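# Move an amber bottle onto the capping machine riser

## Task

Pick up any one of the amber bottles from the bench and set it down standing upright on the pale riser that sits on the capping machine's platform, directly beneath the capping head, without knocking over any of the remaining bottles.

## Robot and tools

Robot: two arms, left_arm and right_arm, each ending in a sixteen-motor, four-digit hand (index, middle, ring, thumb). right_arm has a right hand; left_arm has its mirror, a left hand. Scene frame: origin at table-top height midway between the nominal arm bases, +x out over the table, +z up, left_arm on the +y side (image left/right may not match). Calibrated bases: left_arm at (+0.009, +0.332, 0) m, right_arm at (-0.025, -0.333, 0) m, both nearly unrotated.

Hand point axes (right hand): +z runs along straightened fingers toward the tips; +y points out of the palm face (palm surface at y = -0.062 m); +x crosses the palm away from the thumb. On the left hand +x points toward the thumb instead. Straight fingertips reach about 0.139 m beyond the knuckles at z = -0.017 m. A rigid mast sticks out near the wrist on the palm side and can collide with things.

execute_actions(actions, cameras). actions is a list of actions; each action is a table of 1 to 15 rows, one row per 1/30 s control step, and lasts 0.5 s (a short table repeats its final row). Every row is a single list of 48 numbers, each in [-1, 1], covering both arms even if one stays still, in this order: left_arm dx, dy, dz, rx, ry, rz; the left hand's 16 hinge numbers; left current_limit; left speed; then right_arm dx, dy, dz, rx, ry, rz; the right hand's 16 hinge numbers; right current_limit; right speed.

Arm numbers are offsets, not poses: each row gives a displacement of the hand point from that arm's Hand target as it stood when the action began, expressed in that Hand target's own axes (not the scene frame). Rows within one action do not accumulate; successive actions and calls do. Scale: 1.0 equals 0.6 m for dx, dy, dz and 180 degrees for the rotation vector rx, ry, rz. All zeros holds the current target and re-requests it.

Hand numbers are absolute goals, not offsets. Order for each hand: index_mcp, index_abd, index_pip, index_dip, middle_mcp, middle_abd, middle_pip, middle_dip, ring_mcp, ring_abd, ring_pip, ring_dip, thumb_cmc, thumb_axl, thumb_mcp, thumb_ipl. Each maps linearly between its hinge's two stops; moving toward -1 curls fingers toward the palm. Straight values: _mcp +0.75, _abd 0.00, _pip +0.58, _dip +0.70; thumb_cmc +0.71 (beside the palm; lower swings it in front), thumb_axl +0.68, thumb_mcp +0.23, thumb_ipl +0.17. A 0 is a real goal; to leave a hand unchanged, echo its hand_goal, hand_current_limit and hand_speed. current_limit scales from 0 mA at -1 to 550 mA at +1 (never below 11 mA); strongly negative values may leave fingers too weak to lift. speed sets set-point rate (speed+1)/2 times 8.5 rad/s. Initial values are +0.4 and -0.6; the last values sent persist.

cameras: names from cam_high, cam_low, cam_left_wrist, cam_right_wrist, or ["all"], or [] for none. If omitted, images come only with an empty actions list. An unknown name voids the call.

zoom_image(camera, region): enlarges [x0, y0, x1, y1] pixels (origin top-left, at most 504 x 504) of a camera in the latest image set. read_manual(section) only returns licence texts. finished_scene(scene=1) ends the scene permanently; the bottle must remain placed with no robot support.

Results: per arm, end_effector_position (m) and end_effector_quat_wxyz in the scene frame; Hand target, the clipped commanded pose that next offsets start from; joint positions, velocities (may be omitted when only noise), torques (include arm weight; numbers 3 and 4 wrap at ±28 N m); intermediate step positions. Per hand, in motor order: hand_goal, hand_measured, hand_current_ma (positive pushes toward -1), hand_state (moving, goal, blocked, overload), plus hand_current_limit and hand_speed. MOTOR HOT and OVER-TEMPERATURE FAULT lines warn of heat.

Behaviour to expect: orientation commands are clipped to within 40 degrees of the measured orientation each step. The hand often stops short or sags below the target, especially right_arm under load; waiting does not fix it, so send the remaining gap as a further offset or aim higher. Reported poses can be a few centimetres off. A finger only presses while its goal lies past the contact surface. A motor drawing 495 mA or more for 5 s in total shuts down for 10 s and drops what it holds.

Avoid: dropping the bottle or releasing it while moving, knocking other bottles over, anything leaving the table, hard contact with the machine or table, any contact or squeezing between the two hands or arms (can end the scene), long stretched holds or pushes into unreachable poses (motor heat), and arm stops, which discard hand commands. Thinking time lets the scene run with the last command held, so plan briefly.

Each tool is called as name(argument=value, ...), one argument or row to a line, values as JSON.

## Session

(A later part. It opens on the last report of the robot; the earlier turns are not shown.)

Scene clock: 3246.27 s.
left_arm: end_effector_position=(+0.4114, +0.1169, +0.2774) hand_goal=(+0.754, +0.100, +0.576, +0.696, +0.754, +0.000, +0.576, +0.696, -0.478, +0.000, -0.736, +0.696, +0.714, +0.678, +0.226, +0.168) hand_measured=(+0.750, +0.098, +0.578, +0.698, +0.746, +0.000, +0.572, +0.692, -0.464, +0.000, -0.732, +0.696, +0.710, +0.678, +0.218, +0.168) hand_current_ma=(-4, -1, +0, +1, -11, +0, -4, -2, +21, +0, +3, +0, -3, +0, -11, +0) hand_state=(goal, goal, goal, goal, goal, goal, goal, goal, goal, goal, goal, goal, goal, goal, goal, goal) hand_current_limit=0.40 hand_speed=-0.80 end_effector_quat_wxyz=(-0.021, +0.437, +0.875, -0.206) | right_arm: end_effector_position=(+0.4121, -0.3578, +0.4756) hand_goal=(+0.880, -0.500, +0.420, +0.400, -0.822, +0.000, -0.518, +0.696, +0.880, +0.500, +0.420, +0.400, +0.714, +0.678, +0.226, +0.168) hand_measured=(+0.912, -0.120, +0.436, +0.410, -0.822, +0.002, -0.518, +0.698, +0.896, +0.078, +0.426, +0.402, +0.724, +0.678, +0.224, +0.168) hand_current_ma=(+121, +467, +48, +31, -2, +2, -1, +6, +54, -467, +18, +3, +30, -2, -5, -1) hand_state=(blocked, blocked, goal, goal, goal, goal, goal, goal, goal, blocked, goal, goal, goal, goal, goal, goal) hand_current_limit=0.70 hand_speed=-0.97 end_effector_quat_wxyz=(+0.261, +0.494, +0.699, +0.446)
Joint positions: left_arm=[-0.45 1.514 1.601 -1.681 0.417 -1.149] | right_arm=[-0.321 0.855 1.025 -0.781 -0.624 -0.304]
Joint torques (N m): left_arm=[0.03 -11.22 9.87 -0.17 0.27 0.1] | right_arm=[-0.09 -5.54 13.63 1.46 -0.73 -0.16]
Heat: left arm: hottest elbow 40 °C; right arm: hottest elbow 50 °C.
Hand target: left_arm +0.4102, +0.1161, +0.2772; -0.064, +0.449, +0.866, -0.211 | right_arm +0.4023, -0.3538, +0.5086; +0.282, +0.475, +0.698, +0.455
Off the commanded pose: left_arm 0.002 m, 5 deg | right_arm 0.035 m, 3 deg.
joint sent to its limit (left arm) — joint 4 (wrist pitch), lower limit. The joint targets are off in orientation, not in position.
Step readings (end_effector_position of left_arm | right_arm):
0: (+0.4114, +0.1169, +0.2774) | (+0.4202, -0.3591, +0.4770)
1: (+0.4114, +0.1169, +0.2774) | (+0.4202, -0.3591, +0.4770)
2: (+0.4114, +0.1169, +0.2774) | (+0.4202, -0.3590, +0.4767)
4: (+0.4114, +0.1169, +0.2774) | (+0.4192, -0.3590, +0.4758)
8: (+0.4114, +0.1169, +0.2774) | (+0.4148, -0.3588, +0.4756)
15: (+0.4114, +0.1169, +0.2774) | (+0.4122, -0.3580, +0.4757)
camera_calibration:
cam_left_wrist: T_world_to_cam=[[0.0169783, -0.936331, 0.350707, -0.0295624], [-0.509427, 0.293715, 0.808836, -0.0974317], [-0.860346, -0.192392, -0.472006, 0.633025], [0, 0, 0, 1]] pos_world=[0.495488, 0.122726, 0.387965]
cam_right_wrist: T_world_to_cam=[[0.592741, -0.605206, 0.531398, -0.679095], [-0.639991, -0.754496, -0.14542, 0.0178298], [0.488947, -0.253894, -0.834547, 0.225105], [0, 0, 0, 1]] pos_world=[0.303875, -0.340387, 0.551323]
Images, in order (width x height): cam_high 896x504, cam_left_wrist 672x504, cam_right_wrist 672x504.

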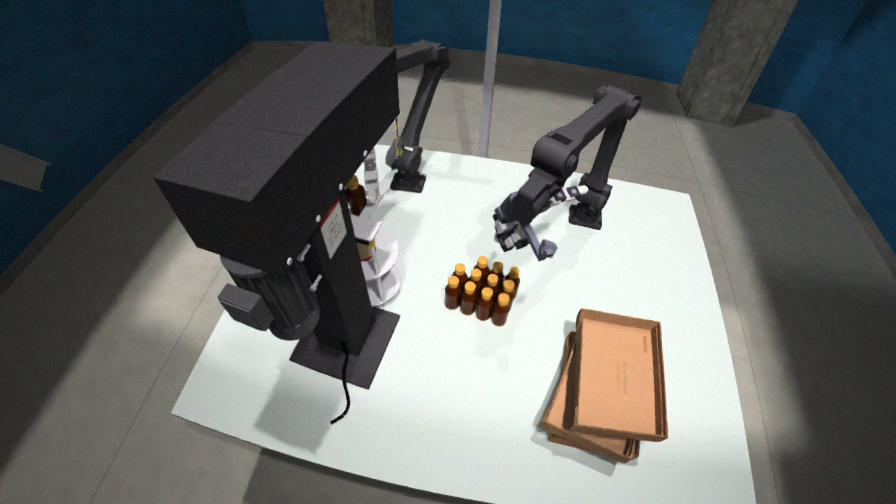

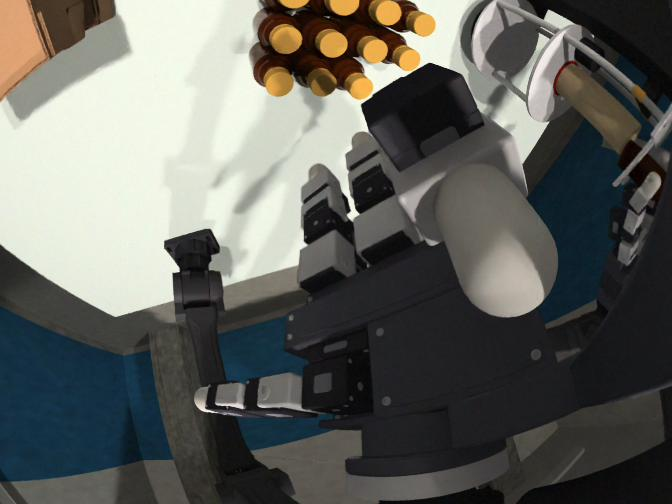

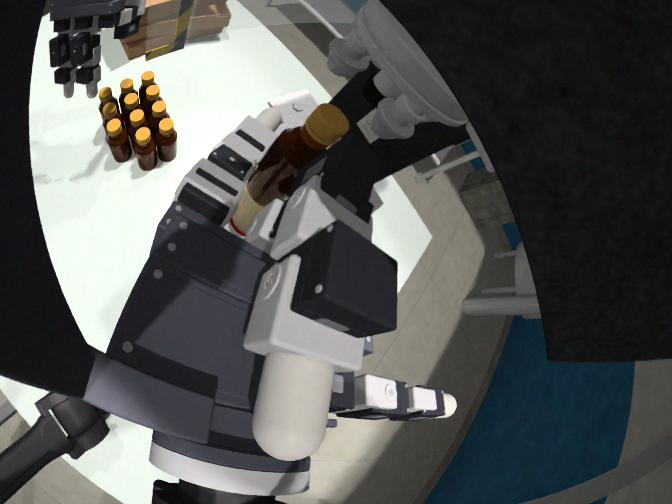

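execute_actions(
  actions=[
    [[0,0,0,0,0,0,0.754,0.1,0.576,0.696,0.754,0.0,0.576,0.696,-0.479,0,-0.737,0.696,0.714,0.678,0.226,0.168,0.4,-0.8,0,-0.0032,0,0.0028,0,0,0.88,-0.5,0.42,0.40,-0.822,0.0,-0.518,0.696,0.88,0.5,0.42,0.40,0.714,0.678,0.226,0.168,0.7,-0.97],[0,0,0,0,0,0,0.754,0.1,0.576,0.696,0.754,0.0,0.576,0.696,-0.479,0,-0.737,0.696,0.714,0.678,0.226,0.168,0.4,-0.8,0,-0.0064,0,0.0056,0,0,0.88,-0.5,0.42,0.40,-0.822,0.0,-0.518,0.696,0.88,0.5,0.42,0.40,0.714,0.678,0.226,0.168,0.7,-0.97]],
  ],
  cameras=["cam_right_wrist", "cam_left_wrist", "cam_high"],
)

zoom_image(
  camera="cam_right_wrist",
  region=[210, 50, 430, 250],
)

zoom_image(
  camera="cam_left_wrist",
  region=[612, 110, 672, 200],
)

zoom_image(
  camera="cam_high",
  region=[338, 172, 386, 228],
)

Scene clock: 3269.10 s.
left_arm: end_effector_position=(+0.4114, +0.1169, +0.2774) hand_goal=(+0.754, +0.100, +0.576, +0.696, +0.754, +0.000, +0.576, +0.696, -0.478, +0.000, -0.736, +0.696, +0.714, +0.678, +0.226, +0.168) hand_measured=(+0.750, +0.098, +0.578, +0.698, +0.746, +0.000, +0.572, +0.692, -0.464, +0.000, -0.732, +0.696, +0.710, +0.678, +0.218, +0.168) hand_current_ma=(-4, -1, +0, +1, -11, +0, -4, -2, +21, +0, +3, +0, -3, +0, -11, +0) hand_state=(goal, goal, goal, goal, goal, goal, goal, goal, goal, goal, goal, goal, goal, goal, goal, goal) hand_current_limit=0.40 hand_speed=-0.80 end_effector_quat_wxyz=(-0.021, +0.437, +0.875, -0.206) | right_arm: end_effector_position=(+0.4093, -0.3568, +0.4735) hand_goal=(+0.880, -0.500, +0.420, +0.400, -0.822, +0.000, -0.518, +0.696, +0.880, +0.500, +0.420, +0.400, +0.714, +0.678, +0.226, +0.168) hand_measured=(+0.900, -0.120, +0.430, +0.410, -0.822, +0.002, -0.518, +0.698, +0.886, +0.078, +0.420, +0.400, +0.724, +0.678, +0.224, +0.168) hand_current_ma=(+69, +468, +26, +31, -2, +2, -1, +6, +18, -467, +1, +1, +30, -2, -5, -1) hand_state=(blocked, blocked, goal, goal, goal, goal, goal, goal, goal, blocked, goal, goal, goal, goal, goal, goal) hand_current_limit=0.70 hand_speed=-0.97 end_effector_quat_wxyz=(+0.260, +0.492, +0.704, +0.441)
Joint positions: left_arm=[-0.45 1.514 1.601 -1.681 0.417 -1.149] | right_arm=[-0.324 0.85 1.025 -0.801 -0.624 -0.323]
Joint torques (N m): left_arm=[0.73 -11.16 9.85 -0.13 0.25 0.09] | right_arm=[-0.21 -5.13 13.9 1.13 -0.67 -0.1]
Heat: left arm: hottest elbow 40 °C; right arm: hottest elbow 49 °C.
Hand target: left_arm +0.4102, +0.1161, +0.2772; -0.064, +0.449, +0.866, -0.211 | right_arm +0.4006, -0.3543, +0.5052; +0.278, +0.478, +0.702, +0.449
Off the commanded pose: left_arm 0.002 m, 5 deg | right_arm 0.033 m, 3 deg.
joint sent to its limit (left arm) — joint 4 (wrist pitch), lower limit. The joint targets are off in orientation, not in position.
Step readings (end_effector_position of left_arm | right_arm):
0: (+0.4114, +0.1169, +0.2774) | (+0.4121, -0.3579, +0.4756)
1: (+0.4114, +0.1169, +0.2774) | (+0.4121, -0.3579, +0.4756)
2: (+0.4114, +0.1169, +0.2774) | (+0.4120, -0.3578, +0.4753)
4: (+0.4114, +0.1169, +0.2774) | (+0.4114, -0.3577, +0.4746)
8: (+0.4114, +0.1169, +0.2774) | (+0.4099, -0.3574, +0.4739)
15: (+0.4114, +0.1169, +0.2774) | (+0.4094, -0.3569, +0.4734)
camera_calibration:
cam_left_wrist: T_world_to_cam=[[0.0169783, -0.936331, 0.350707, -0.0295624], [-0.509427, 0.293715, 0.808836, -0.0974317], [-0.860346, -0.192392, -0.472006, 0.633025], [0, 0, 0, 1]] pos_world=[0.495488, 0.122726, 0.387965]
cam_right_wrist: T_world_to_cam=[[0.60026, -0.595288, 0.534153, -0.676638], [-0.636196, -0.76012, -0.132185, 0.00665797], [0.484708, -0.260481, -0.834989, 0.22457], [0, 0, 0, 1]] pos_world=[0.301544, -0.339237, 0.549822]
Images, in order (width x height): cam_high 896x504, cam_left_wrist 672x504, cam_right_wrist 672x504.

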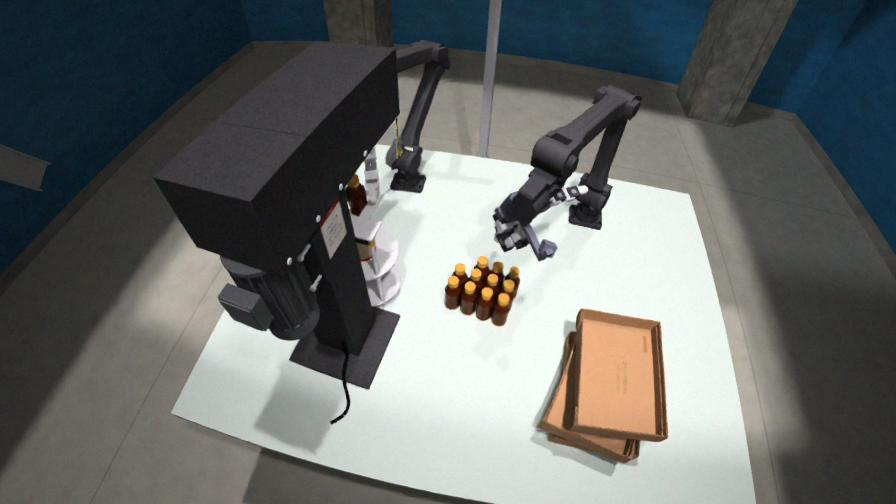

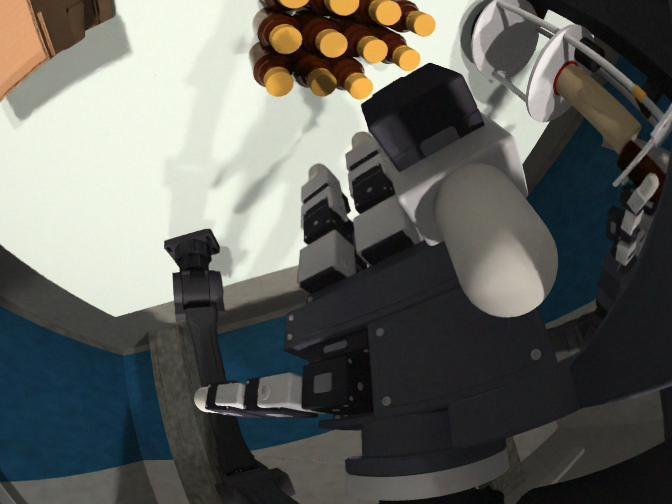

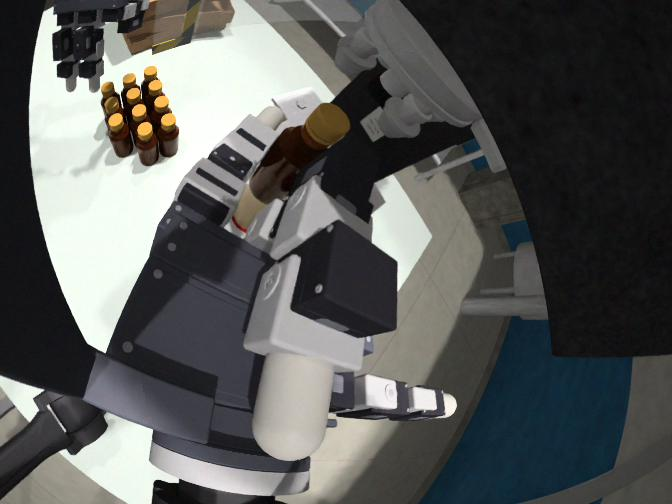

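Scaled by 2.291 from the camera's 672x504 image, which has a finer 960x720 frame.

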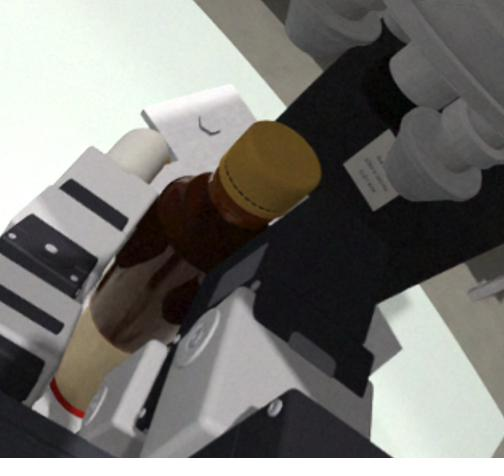

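Scaled by 5.600 from the camera's 672x504 image, which has a finer 960x720 frame.

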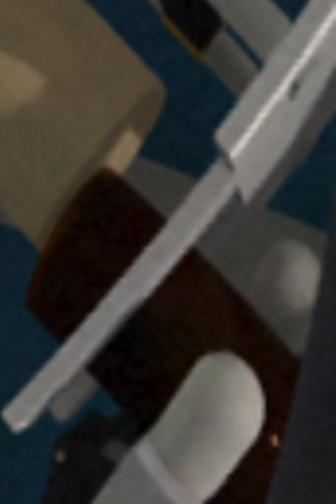

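Scaled by 9.000 from the camera's 896x504 image, which has a finer 1280x720 frame.

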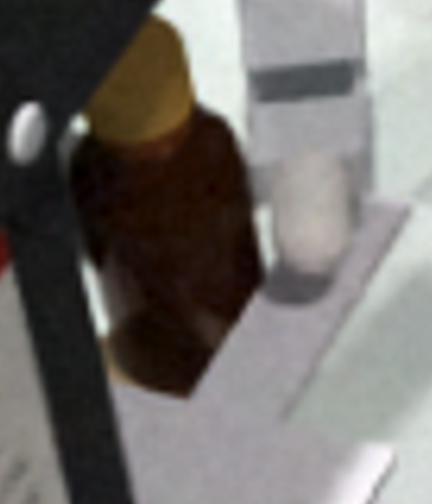

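execute_actions(
  actions=[
    [[0,0,0,0,0,0,0.754,0.1,0.576,0.696,0.754,0.0,0.576,0.696,-0.479,0,-0.737,0.696,0.714,0.678,0.226,0.168,0.4,-0.8,0,-0.0032,0,0.0028,0,0,0.88,-0.5,0.42,0.40,-0.822,0.0,-0.518,0.696,0.88,0.5,0.42,0.40,0.714,0.678,0.226,0.168,0.7,-0.97],[0,0,0,0,0,0,0.754,0.1,0.576,0.696,0.754,0.0,0.576,0.696,-0.479,0,-0.737,0.696,0.714,0.678,0.226,0.168,0.4,-0.8,0,-0.0064,0,0.0056,0,0,0.88,-0.5,0.42,0.40,-0.822,0.0,-0.518,0.696,0.88,0.5,0.42,0.40,0.714,0.678,0.226,0.168,0.7,-0.97]],
  ],
  cameras=["cam_left_wrist", "cam_high"],
)

zoom_image(
  camera="cam_left_wrist",
  region=[612, 110, 672, 200],
)

zoom_image(
  camera="cam_high",
  region=[338, 172, 386, 228],
)

Scene clock: 3275.73 s.
left_arm: end_effector_position=(+0.4114, +0.1169, +0.2774) hand_goal=(+0.754, +0.100, +0.576, +0.696, +0.754, +0.000, +0.576, +0.696, -0.478, +0.000, -0.736, +0.696, +0.714, +0.678, +0.226, +0.168) hand_measured=(+0.750, +0.098, +0.578, +0.698, +0.746, +0.000, +0.572, +0.692, -0.464, +0.000, -0.732, +0.696, +0.710, +0.678, +0.218, +0.168) hand_current_ma=(-4, -1, +0, +1, -11, +0, -4, -2, +21, +0, +3, +0, -3, +0, -11, +0) hand_state=(goal, goal, goal, goal, goal, goal, goal, goal, goal, goal, goal, goal, goal, goal, goal, goal) hand_current_limit=0.40 hand_speed=-0.80 end_effector_quat_wxyz=(-0.021, +0.437, +0.875, -0.206) | right_arm: end_effector_position=(+0.4065, -0.3560, +0.4712) hand_goal=(+0.880, -0.500, +0.420, +0.400, -0.822, +0.000, -0.518, +0.696, +0.880, +0.500, +0.420, +0.400, +0.714, +0.678, +0.226, +0.168) hand_measured=(+0.884, -0.120, +0.426, +0.410, -0.822, +0.002, -0.518, +0.698, +0.878, +0.078, +0.416, +0.400, +0.724, +0.678, +0.224, +0.168) hand_current_ma=(+11, +468, +14, +31, -2, +2, -1, +6, -6, -467, -10, -1, +30, -2, -5, -1) hand_state=(goal, blocked, goal, goal, goal, goal, goal, goal, goal, blocked, goal, goal, goal, goal, goal, goal) hand_current_limit=0.70 hand_speed=-0.97 end_effector_quat_wxyz=(+0.259, +0.490, +0.709, +0.436)
Joint positions: left_arm=[-0.45 1.514 1.601 -1.681 0.417 -1.149] | right_arm=[-0.327 0.847 1.025 -0.82 -0.624 -0.343]
Joint torques (N m): left_arm=[0.85 -10.7 9.8 -0.1 0.24 0.08] | right_arm=[-0.32 -4.84 14.19 0.88 -0.59 -0.09]
Heat: left arm: hottest elbow 40 °C; right arm: hottest elbow 49 °C.
Hand target: left_arm +0.4102, +0.1161, +0.2772; -0.064, +0.449, +0.866, -0.211 | right_arm +0.3991, -0.3549, +0.5016; +0.274, +0.480, +0.706, +0.443
Off the commanded pose: left_arm 0.002 m, 5 deg | right_arm 0.031 m, 2 deg.
joint sent to its limit (left arm) — joint 4 (wrist pitch), lower limit. The joint targets are off in orientation, not in position.
Step readings (end_effector_position of left_arm | right_arm):
0: (+0.4114, +0.1169, +0.2774) | (+0.4093, -0.3567, +0.4735)
1: (+0.4114, +0.1169, +0.2774) | (+0.4093, -0.3567, +0.4735)
2: (+0.4114, +0.1169, +0.2774) | (+0.4092, -0.3568, +0.4733)
4: (+0.4114, +0.1169, +0.2774) | (+0.4087, -0.3567, +0.4723)
8: (+0.4114, +0.1169, +0.2774) | (+0.4073, -0.3562, +0.4716)
15: (+0.4114, +0.1169, +0.2774) | (+0.4066, -0.3561, +0.4712)
camera_calibration:
cam_left_wrist: T_world_to_cam=[[0.0169783, -0.936331, 0.350707, -0.0295624], [-0.509427, 0.293715, 0.808836, -0.0974317], [-0.860346, -0.192392, -0.472006, 0.633025], [0, 0, 0, 1]] pos_world=[0.495488, 0.122726, 0.387965]
Images, in order (width x height): cam_high 896x504, cam_left_wrist 672x504.

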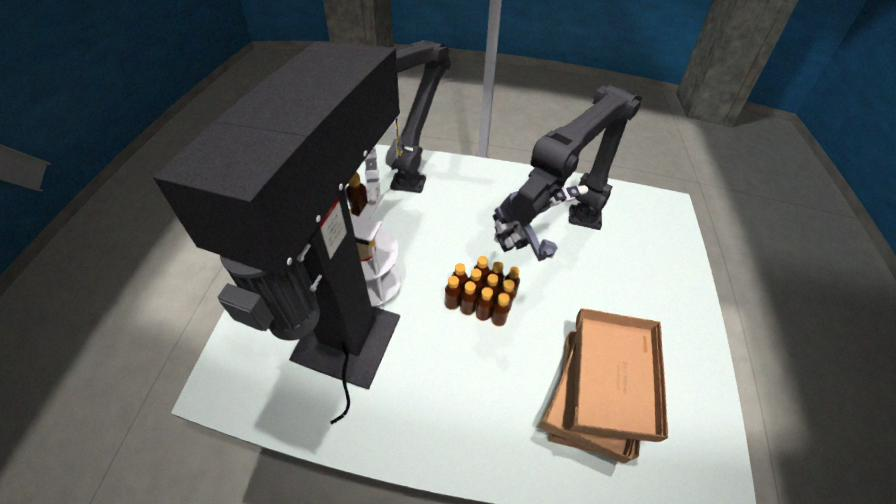

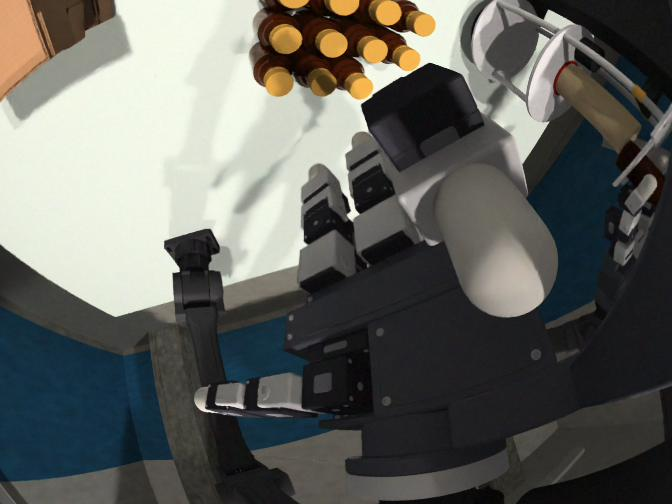

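Scaled by 5.600 from the camera's 672x504 image, which has a finer 960x720 frame.

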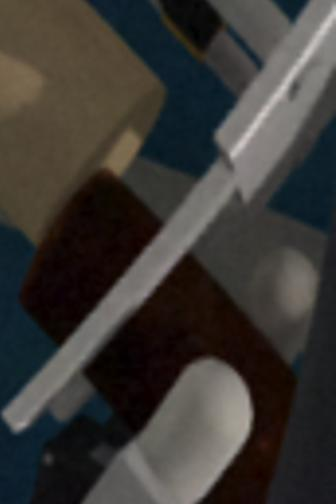

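Scaled by 9.000 from the camera's 896x504 image, which has a finer 1280x720 frame.

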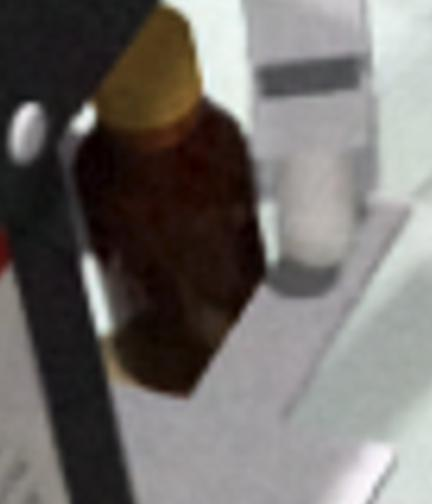

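execute_actions(
  actions=[
    [[0,0,0,0,0,0,0.754,0.1,0.576,0.696,0.754,0.0,0.576,0.696,-0.479,0,-0.737,0.696,0.714,0.678,0.226,0.168,0.4,-0.8,0,0,0,0,0,0,0.80,-0.5,0.42,0.40,-0.822,0.0,-0.518,0.696,0.80,0.5,0.42,0.40,0.714,0.678,0.226,0.168,0.7,-0.96]],
  ],
  cameras=["cam_left_wrist", "cam_high", "cam_right_wrist"],
)

zoom_image(
  camera="cam_left_wrist",
  region=[612, 110, 672, 200],
)

zoom_image(
  camera="cam_right_wrist",
  region=[210, 90, 350, 250],
)

zoom_image(
  camera="cam_high",
  region=[338, 172, 386, 228],
)

Scene clock: 3301.30 s.
left_arm: end_effector_position=(+0.4114, +0.1169, +0.2774) hand_goal=(+0.754, +0.100, +0.576, +0.696, +0.754, +0.000, +0.576, +0.696, -0.478, +0.000, -0.736, +0.696, +0.714, +0.678, +0.226, +0.168) hand_measured=(+0.750, +0.098, +0.578, +0.698, +0.746, +0.000, +0.572, +0.692, -0.464, +0.000, -0.732, +0.696, +0.710, +0.678, +0.218, +0.168) hand_current_ma=(-4, -1, +0, +1, -11, +0, -4, -2, +21, +0, +3, +0, -3, +0, -11, +0) hand_state=(goal, goal, goal, goal, goal, goal, goal, goal, goal, goal, goal, goal, goal, goal, goal, goal) hand_current_limit=0.40 hand_speed=-0.80 end_effector_quat_wxyz=(-0.021, +0.437, +0.875, -0.206) | right_arm: end_effector_position=(+0.4054, -0.3570, +0.4690) hand_goal=(+0.800, -0.500, +0.420, +0.400, -0.822, +0.000, -0.518, +0.696, +0.800, +0.500, +0.420, +0.400, +0.714, +0.678, +0.226, +0.168) hand_measured=(+0.848, -0.120, +0.430, +0.410, -0.822, +0.002, -0.518, +0.698, +0.836, +0.078, +0.426, +0.400, +0.724, +0.678, +0.224, +0.168) hand_current_ma=(+190, +467, +25, +31, -2, +2, -1, +6, +134, -467, +14, +1, +30, -2, -5, -1) hand_state=(blocked, blocked, goal, goal, goal, goal, goal, goal, blocked, blocked, goal, goal, goal, goal, goal, goal) hand_current_limit=0.70 hand_speed=-0.96 end_effector_quat_wxyz=(+0.256, +0.493, +0.709, +0.434)
Joint positions: left_arm=[-0.45 1.514 1.601 -1.681 0.417 -1.149] | right_arm=[-0.33 0.845 1.025 -0.832 -0.624 -0.344]
Joint torques (N m): left_arm=[0.32 -11.05 9.78 -0.21 0.25 0.06] | right_arm=[0.03 -4.72 14.17 1.36 -0.62 -0.07]
Heat: left arm: hottest elbow 40 °C; right arm: hottest elbow 49 °C.
Hand target: left_arm +0.4102, +0.1161, +0.2772; -0.064, +0.449, +0.866, -0.211 | right_arm +0.3990, -0.3549, +0.5017; +0.274, +0.480, +0.706, +0.443
Off the commanded pose: left_arm 0.002 m, 5 deg | right_arm 0.033 m, 3 deg.
joint sent to its limit (left arm) — joint 4 (wrist pitch), lower limit. The joint targets are off in orientation, not in position.
Step readings (end_effector_position of left_arm | right_arm):
0: (+0.4114, +0.1169, +0.2774) | (+0.4065, -0.3559, +0.4712)
1: (+0.4114, +0.1169, +0.2774) | (+0.4065, -0.3559, +0.4712)
2: (+0.4114, +0.1169, +0.2774) | (+0.4065, -0.3559, +0.4711)
4: (+0.4114, +0.1169, +0.2774) | (+0.4064, -0.3560, +0.4709)
8: (+0.4114, +0.1169, +0.2774) | (+0.4061, -0.3563, +0.4704)
15: (+0.4114, +0.1169, +0.2774) | (+0.4057, -0.3566, +0.4696)
camera_calibration:
cam_left_wrist: T_world_to_cam=[[0.0169783, -0.936331, 0.350707, -0.0295624], [-0.509427, 0.293715, 0.808836, -0.0974317], [-0.860346, -0.192392, -0.472006, 0.633025], [0, 0, 0, 1]] pos_world=[0.495488, 0.122726, 0.387965]
cam_right_wrist: T_world_to_cam=[[0.61166, -0.588897, 0.528273, -0.671605], [-0.636046, -0.763143, -0.114276, -0.00618003], [0.470445, -0.266108, -0.841349, 0.229398], [0, 0, 0, 1]] pos_world=[0.298944, -0.339178, 0.547088]
Images, in order (width x height): cam_high 896x504, cam_left_wrist 672x504, cam_right_wrist 672x504.

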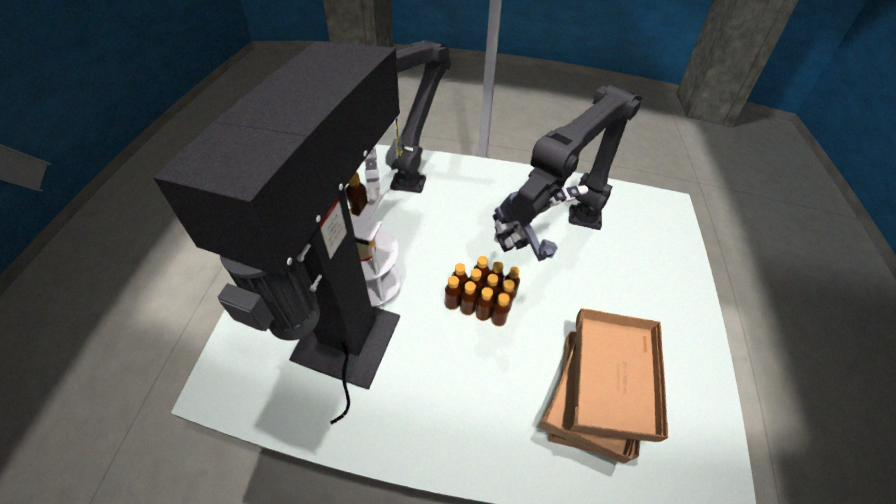

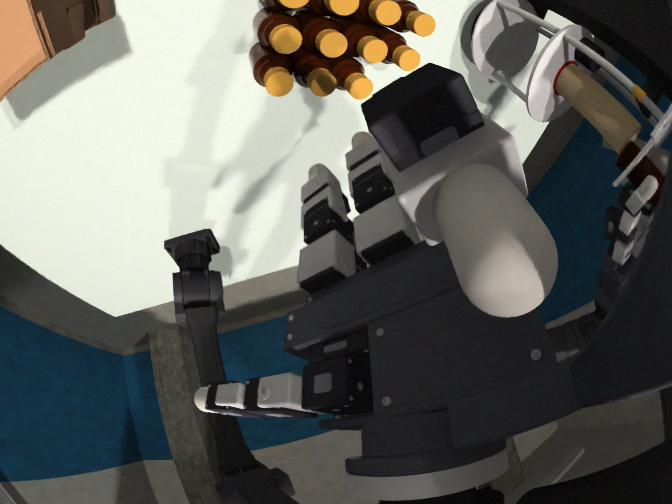

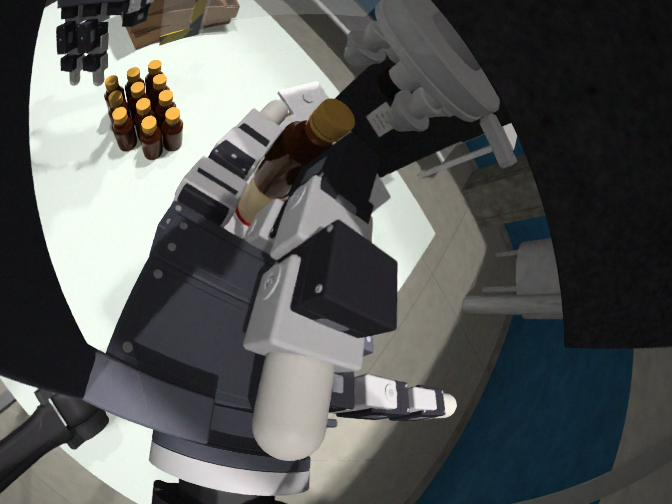

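Scaled by 5.600 from the camera's 672x504 image, which has a finer 960x720 frame.

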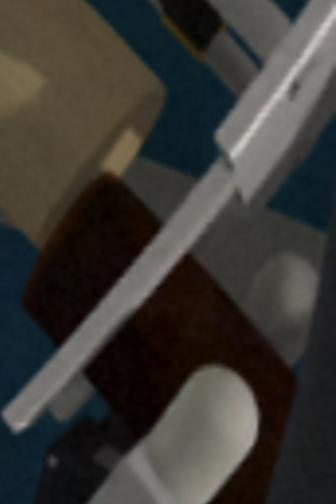

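Scaled by 3.150 from the camera's 672x504 image, which has a finer 960x720 frame.

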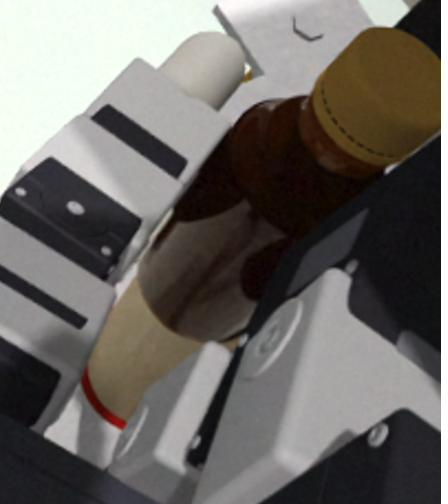

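Scaled by 9.000 from the camera's 896x504 image, which has a finer 1280x720 frame.

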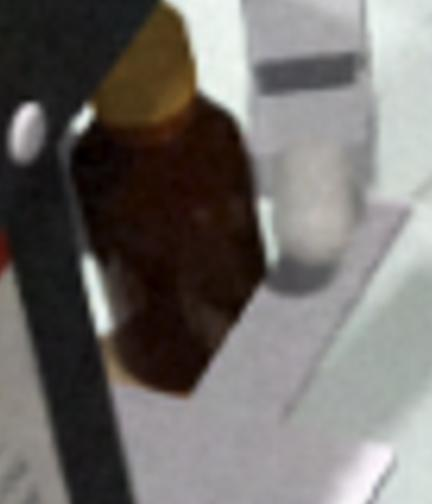

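execute_actions(
  actions=[
    [[0,0,0,0,0,0,0.754,0.1,0.576,0.696,0.754,0.0,0.576,0.696,-0.479,0,-0.737,0.696,0.714,0.678,0.226,0.168,0.4,-0.8,0,0,0,0,0,0,0.75,-0.5,0.42,0.40,-0.822,0.0,-0.518,0.696,0.75,0.5,0.42,0.40,0.714,0.678,0.226,0.168,0.7,-0.96]],
  ],
  cameras=["cam_left_wrist", "cam_high", "cam_right_wrist"],
)

zoom_image(
  camera="cam_left_wrist",
  region=[612, 110, 672, 200],
)

zoom_image(
  camera="cam_right_wrist",
  region=[210, 90, 350, 250],
)

zoom_image(
  camera="cam_high",
  region=[338, 172, 386, 228],
)

Scene clock: 3325.70 s.
left_arm: end_effector_position=(+0.4114, +0.1169, +0.2774) hand_goal=(+0.754, +0.100, +0.576, +0.696, +0.754, +0.000, +0.576, +0.696, -0.478, +0.000, -0.736, +0.696, +0.714, +0.678, +0.226, +0.168) hand_measured=(+0.750, +0.098, +0.578, +0.698, +0.746, +0.000, +0.572, +0.692, -0.464, +0.000, -0.732, +0.696, +0.710, +0.678, +0.218, +0.168) hand_current_ma=(-4, -1, +0, +1, -11, +0, -4, -2, +21, +0, +3, +0, -3, +0, -11, +0) hand_state=(goal, goal, goal, goal, goal, goal, goal, goal, goal, goal, goal, goal, goal, goal, goal, goal) hand_current_limit=0.40 hand_speed=-0.80 end_effector_quat_wxyz=(-0.021, +0.437, +0.875, -0.206) | right_arm: end_effector_position=(+0.4048, -0.3577, +0.4674) hand_goal=(+0.750, -0.500, +0.420, +0.400, -0.822, +0.000, -0.518, +0.696, +0.750, +0.500, +0.420, +0.400, +0.714, +0.678, +0.226, +0.168) hand_measured=(+0.822, -0.120, +0.434, +0.410, -0.822, +0.002, -0.518, +0.698, +0.804, +0.078, +0.432, +0.402, +0.724, +0.678, +0.224, +0.168) hand_current_ma=(+299, +468, +40, +31, -2, +2, -1, +6, +218, -467, +34, +6, +30, -2, -5, -1) hand_state=(blocked, blocked, goal, goal, goal, goal, goal, goal, blocked, blocked, goal, goal, goal, goal, goal, goal) hand_current_limit=0.70 hand_speed=-0.96 end_effector_quat_wxyz=(+0.253, +0.496, +0.709, +0.433)
Joint positions: left_arm=[-0.45 1.514 1.601 -1.681 0.417 -1.149] | right_arm=[-0.332 0.845 1.025 -0.84 -0.624 -0.344]
Joint torques (N m): left_arm=[0.21 -11.34 9.68 -0.18 0.24 0.09] | right_arm=[0.15 -4.6 14.16 1.62 -0.65 -0.08]
Heat: left arm: hottest elbow 40 °C; right arm: hottest elbow 49 °C.
Hand target: left_arm +0.4102, +0.1161, +0.2772; -0.064, +0.449, +0.866, -0.211 | right_arm +0.3990, -0.3548, +0.5017; +0.274, +0.480, +0.706, +0.443
Off the commanded pose: left_arm 0.002 m, 5 deg | right_arm 0.035 m, 3 deg.
joint sent to its limit (left arm) — joint 4 (wrist pitch), lower limit. The joint targets are off in orientation, not in position.
Step readings (end_effector_position of left_arm | right_arm):
0: (+0.4114, +0.1169, +0.2774) | (+0.4054, -0.3570, +0.4690)
1: (+0.4114, +0.1169, +0.2774) | (+0.4054, -0.3570, +0.4690)
2: (+0.4114, +0.1169, +0.2774) | (+0.4054, -0.3570, +0.4690)
4: (+0.4114, +0.1169, +0.2774) | (+0.4053, -0.3572, +0.4688)
8: (+0.4114, +0.1169, +0.2774) | (+0.4051, -0.3575, +0.4681)
15: (+0.4114, +0.1169, +0.2774) | (+0.4048, -0.3577, +0.4674)
camera_calibration:
cam_left_wrist: T_world_to_cam=[[0.0169783, -0.936331, 0.350707, -0.0295624], [-0.509427, 0.293715, 0.808836, -0.0974317], [-0.860346, -0.192392, -0.472006, 0.633025], [0, 0, 0, 1]] pos_world=[0.495488, 0.122726, 0.387965]
cam_right_wrist: T_world_to_cam=[[0.613989, -0.591323, 0.522833, -0.670044], [-0.638535, -0.76149, -0.11138, -0.00703155], [0.463994, -0.265461, -0.845127, 0.232781], [0, 0, 0, 1]] pos_world=[0.2989, -0.339772, 0.546268]
Images, in order (width x height): cam_high 896x504, cam_left_wrist 672x504, cam_right_wrist 672x504.

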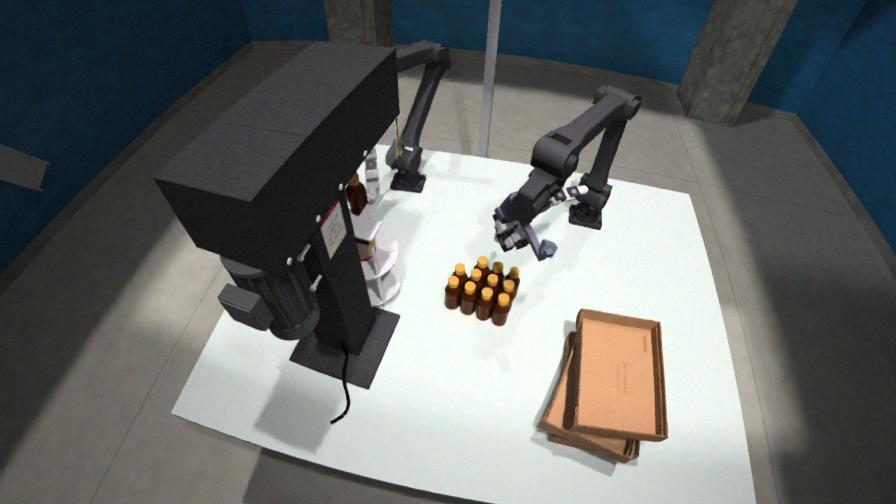

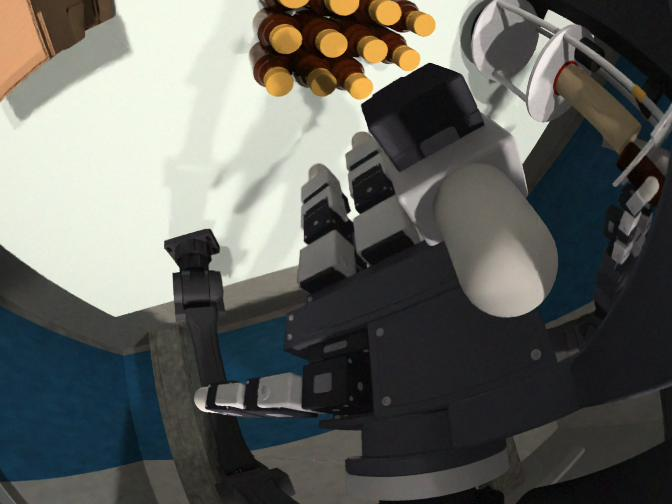

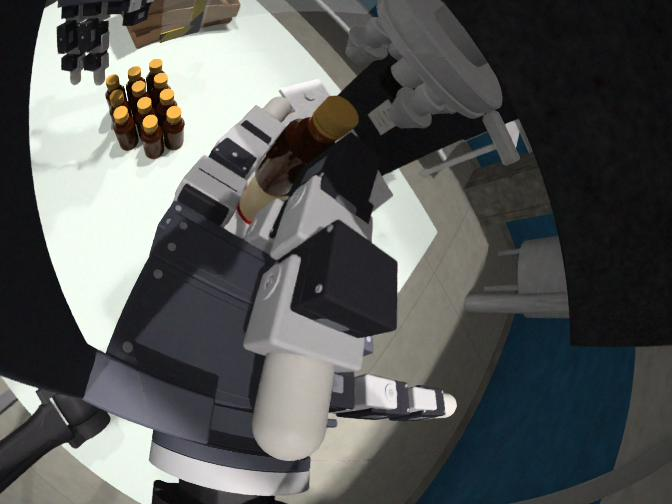

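Scaled by 5.600 from the camera's 672x504 image, which has a finer 960x720 frame.

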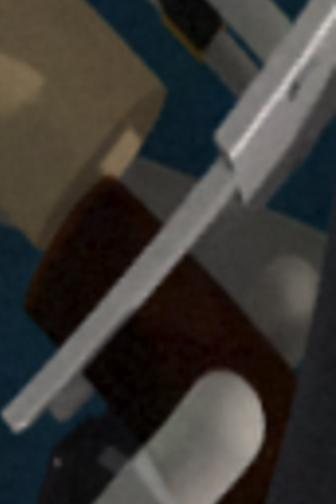

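Scaled by 3.150 from the camera's 672x504 image, which has a finer 960x720 frame.

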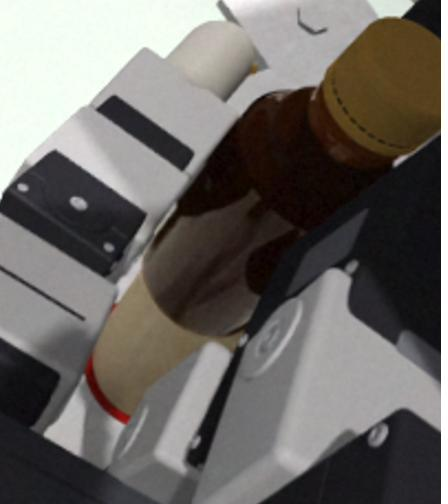

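Scaled by 9.000 from the camera's 896x504 image, which has a finer 1280x720 frame.

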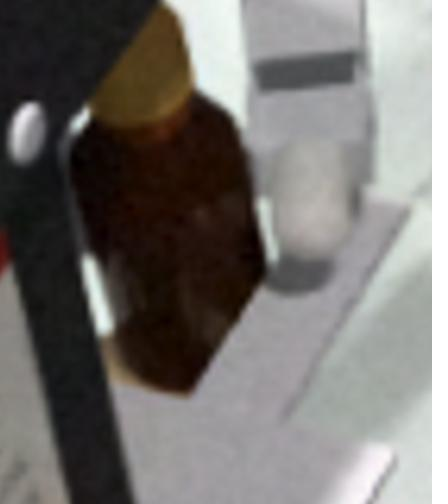

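execute_actions(
  actions=[
    [[0,0,0,0,0,0,0.754,0.1,0.576,0.696,0.754,0.0,0.576,0.696,-0.479,0,-0.737,0.696,0.714,0.678,0.226,0.168,0.4,-0.8,0,0,0,0,0,0,0.67,-0.5,0.42,0.40,-0.822,0.0,-0.518,0.696,0.67,0.5,0.42,0.40,0.714,0.678,0.226,0.168,0.7,-0.96]],
  ],
  cameras=["cam_left_wrist"],
)

zoom_image(
  camera="cam_left_wrist",
  region=[612, 110, 672, 200],
)

Scene clock: 3331.20 s.
left_arm: end_effector_position=(+0.4114, +0.1169, +0.2774) hand_goal=(+0.754, +0.100, +0.576, +0.696, +0.754, +0.000, +0.576, +0.696, -0.478, +0.000, -0.736, +0.696, +0.714, +0.678, +0.226, +0.168) hand_measured=(+0.750, +0.098, +0.578, +0.698, +0.746, +0.000, +0.572, +0.692, -0.464, +0.000, -0.732, +0.696, +0.710, +0.678, +0.218, +0.168) hand_current_ma=(-4, -1, +0, +1, -11, +0, -4, -2, +21, +0, +3, +0, -3, +0, -11, +0) hand_state=(goal, goal, goal, goal, goal, goal, goal, goal, goal, goal, goal, goal, goal, goal, goal, goal) hand_current_limit=0.40 hand_speed=-0.80 end_effector_quat_wxyz=(-0.021, +0.437, +0.875, -0.206) | right_arm: end_effector_position=(+0.4044, -0.3580, +0.4652) hand_goal=(+0.670, -0.500, +0.420, +0.400, -0.822, +0.000, -0.518, +0.696, +0.670, +0.500, +0.420, +0.400, +0.714, +0.678, +0.226, +0.168) hand_measured=(+0.764, -0.120, +0.434, +0.410, -0.822, +0.002, -0.518, +0.698, +0.736, +0.078, +0.436, +0.404, +0.724, +0.678, +0.224, +0.168) hand_current_ma=(+414, +467, +44, +31, -2, +2, -1, +6, +275, -467, +50, +9, +30, -2, -5, -1) hand_state=(blocked, blocked, goal, goal, goal, goal, goal, goal, blocked, blocked, goal, goal, goal, goal, goal, goal) hand_current_limit=0.70 hand_speed=-0.96 end_effector_quat_wxyz=(+0.250, +0.499, +0.709, +0.430)
Joint positions: left_arm=[-0.45 1.514 1.601 -1.681 0.417 -1.149] | right_arm=[-0.332 0.845 1.025 -0.849 -0.621 -0.344]
Joint torques (N m): left_arm=[0.44 -10.75 9.68 -0.1 0.25 0.09] | right_arm=[0.09 -4.72 14.16 2.02 -0.78 -0.09]
Heat: left arm: hottest elbow 40 °C; right arm: hottest elbow 49 °C.
Hand target: left_arm +0.4102, +0.1161, +0.2772; -0.064, +0.449, +0.866, -0.211 | right_arm +0.3990, -0.3548, +0.5017; +0.274, +0.480, +0.706, +0.443
Off the commanded pose: left_arm 0.002 m, 5 deg | right_arm 0.037 m, 4 deg.
joint sent to its limit (left arm) — joint 4 (wrist pitch), lower limit. The joint targets are off in orientation, not in position.
Step readings (end_effector_position of left_arm | right_arm):
0: (+0.4114, +0.1169, +0.2774) | (+0.4048, -0.3577, +0.4674)
1: (+0.4114, +0.1169, +0.2774) | (+0.4048, -0.3577, +0.4674)
2: (+0.4114, +0.1169, +0.2774) | (+0.4048, -0.3577, +0.4674)
4: (+0.4114, +0.1169, +0.2774) | (+0.4048, -0.3578, +0.4673)
8: (+0.4114, +0.1169, +0.2774) | (+0.4046, -0.3579, +0.4666)
15: (+0.4114, +0.1169, +0.2774) | (+0.4045, -0.3581, +0.4655)
camera_calibration:
cam_left_wrist: T_world_to_cam=[[0.0169783, -0.936331, 0.350707, -0.0295624], [-0.509427, 0.293715, 0.808836, -0.0974317], [-0.860346, -0.192392, -0.472006, 0.633025], [0, 0, 0, 1]] pos_world=[0.495488, 0.122726, 0.387965]
Images, in order (width x height): cam_left_wrist 672x504.

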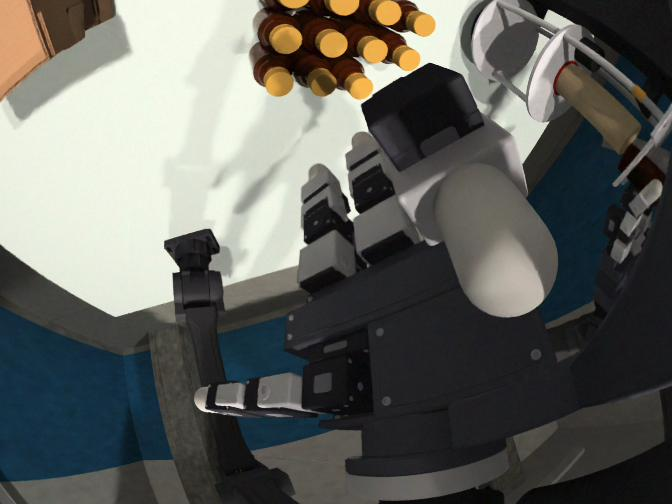

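Scaled by 5.600 from the camera's 672x504 image, which has a finer 960x720 frame.

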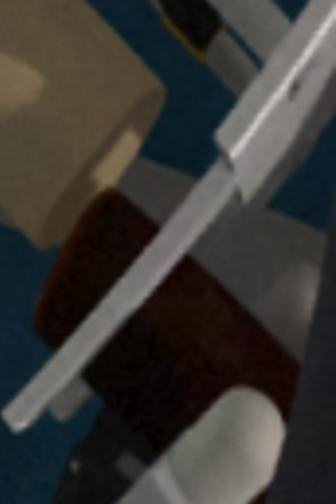

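execute_actions(
  actions=[],
  cameras=["all"],
)

zoom_image(
  camera="cam_left_wrist",
  region=[612, 110, 672, 200],
)

zoom_image(
  camera="cam_right_wrist",
  region=[210, 90, 350, 250],
)

Scene clock: 3360.33 s.
left_arm: end_effector_position=(+0.4114, +0.1169, +0.2774) hand_goal=(+0.754, +0.100, +0.576, +0.696, +0.754, +0.000, +0.576, +0.696, -0.478, +0.000, -0.736, +0.696, +0.714, +0.678, +0.226, +0.168) hand_measured=(+0.750, +0.098, +0.578, +0.698, +0.746, +0.000, +0.572, +0.692, -0.464, +0.000, -0.732, +0.696, +0.710, +0.678, +0.218, +0.168) hand_current_ma=(-4, -1, +0, +1, -11, +0, -4, -2, +21, +0, +3, +0, -3, +0, -11, +0) hand_state=(goal, goal, goal, goal, goal, goal, goal, goal, goal, goal, goal, goal, goal, goal, goal, goal) hand_current_limit=0.40 hand_speed=-0.80 end_effector_quat_wxyz=(-0.021, +0.437, +0.875, -0.206) | right_arm: end_effector_position=(+0.4044, -0.3580, +0.4652) hand_goal=(+0.670, -0.500, +0.420, +0.400, -0.822, +0.000, -0.518, +0.696, +0.670, +0.500, +0.420, +0.400, +0.714, +0.678, +0.226, +0.168) hand_measured=(+0.764, -0.120, +0.434, +0.410, -0.822, +0.002, -0.518, +0.698, +0.736, +0.078, +0.436, +0.404, +0.724, +0.678, +0.224, +0.168) hand_current_ma=(+414, +468, +44, +31, -2, +2, -1, +6, +275, -467, +50, +9, +30, -2, -5, -1) hand_state=(blocked, blocked, goal, goal, goal, goal, goal, goal, blocked, blocked, goal, goal, goal, goal, goal, goal) hand_current_limit=0.70 hand_speed=-0.96 end_effector_quat_wxyz=(+0.250, +0.499, +0.709, +0.430)
Joint positions: left_arm=[-0.45 1.514 1.601 -1.681 0.417 -1.149] | right_arm=[-0.332 0.845 1.025 -0.849 -0.621 -0.344]
Joint velocities: within noise
Joint torques (N m): left_arm=[0.85 -11.11 9.84 -0.12 0.24 0.05] | right_arm=[0.03 -4.72 14.15 2 -0.78 -0.09]
Heat: left arm: hottest elbow 40 °C; right arm: hottest elbow 49 °C.
Hand target: left_arm +0.4102, +0.1161, +0.2772; -0.064, +0.449, +0.866, -0.211 | right_arm +0.3990, -0.3548, +0.5017; +0.274, +0.480, +0.706, +0.443
Off the commanded pose: left_arm 0.002 m, 5 deg | right_arm 0.037 m, 4 deg.
camera_calibration:
cam_left_wrist: T_world_to_cam=[[0.0169783, -0.936331, 0.350707, -0.0295624], [-0.509427, 0.293715, 0.808836, -0.0974317], [-0.860346, -0.192392, -0.472006, 0.633025], [0, 0, 0, 1]] pos_world=[0.495488, 0.122726, 0.387965]
cam_right_wrist: T_world_to_cam=[[0.617392, -0.593308, 0.516539, -0.667997], [-0.641388, -0.759838, -0.10615, -0.00839774], [0.455465, -0.265766, -0.849659, 0.236434], [0, 0, 0, 1]] pos_world=[0.299342, -0.339873, 0.545043]

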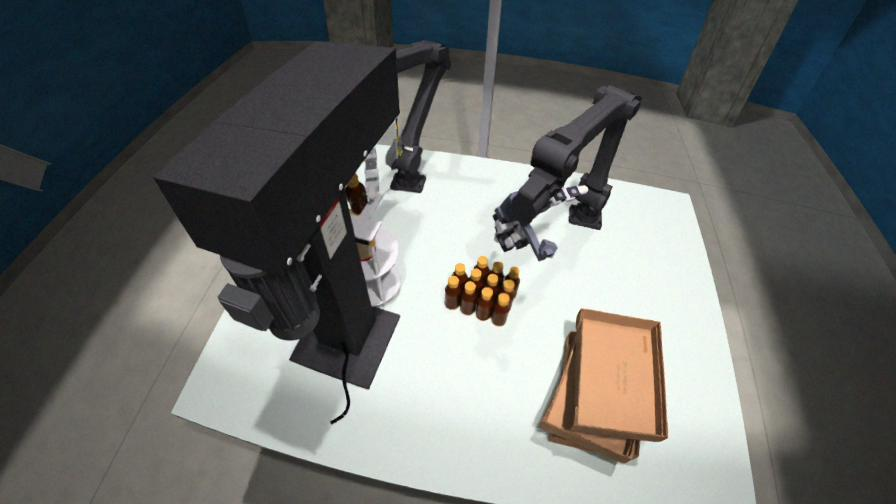

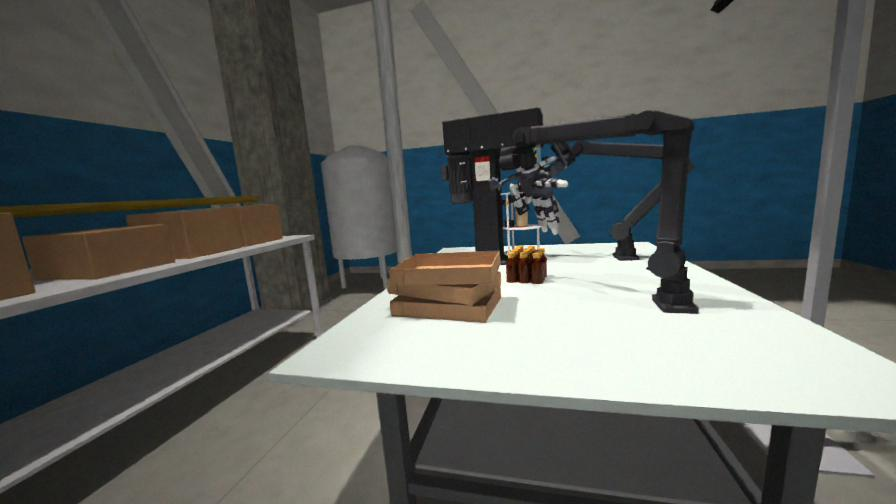

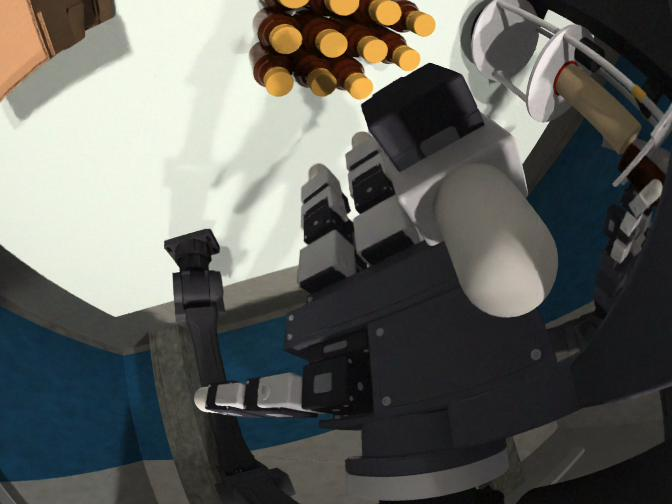

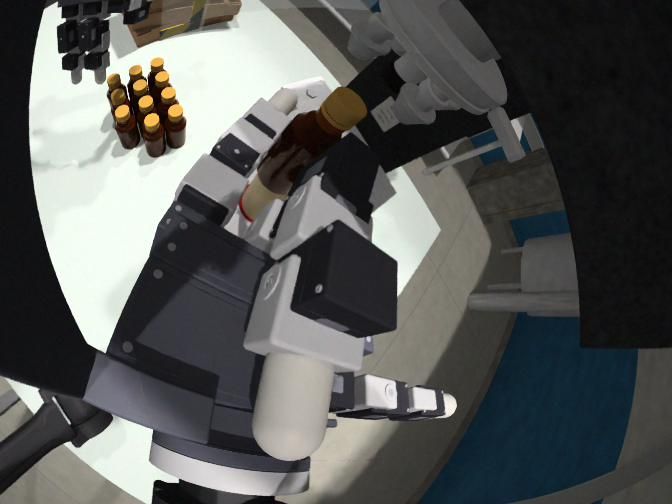

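Scaled by 5.600 from the camera's 672x504 image, which has a finer 960x720 frame.

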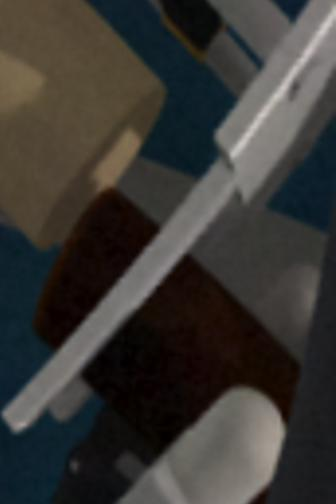

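Scaled by 3.150 from the camera's 672x504 image, which has a finer 960x720 frame.

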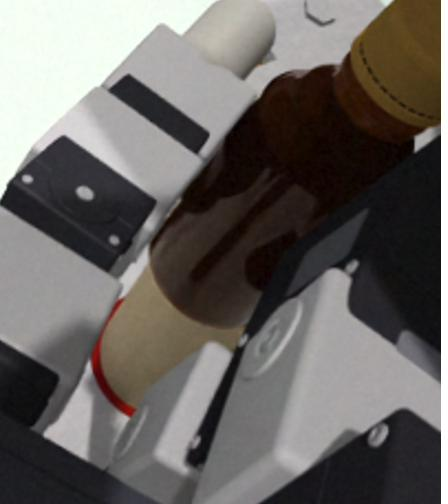

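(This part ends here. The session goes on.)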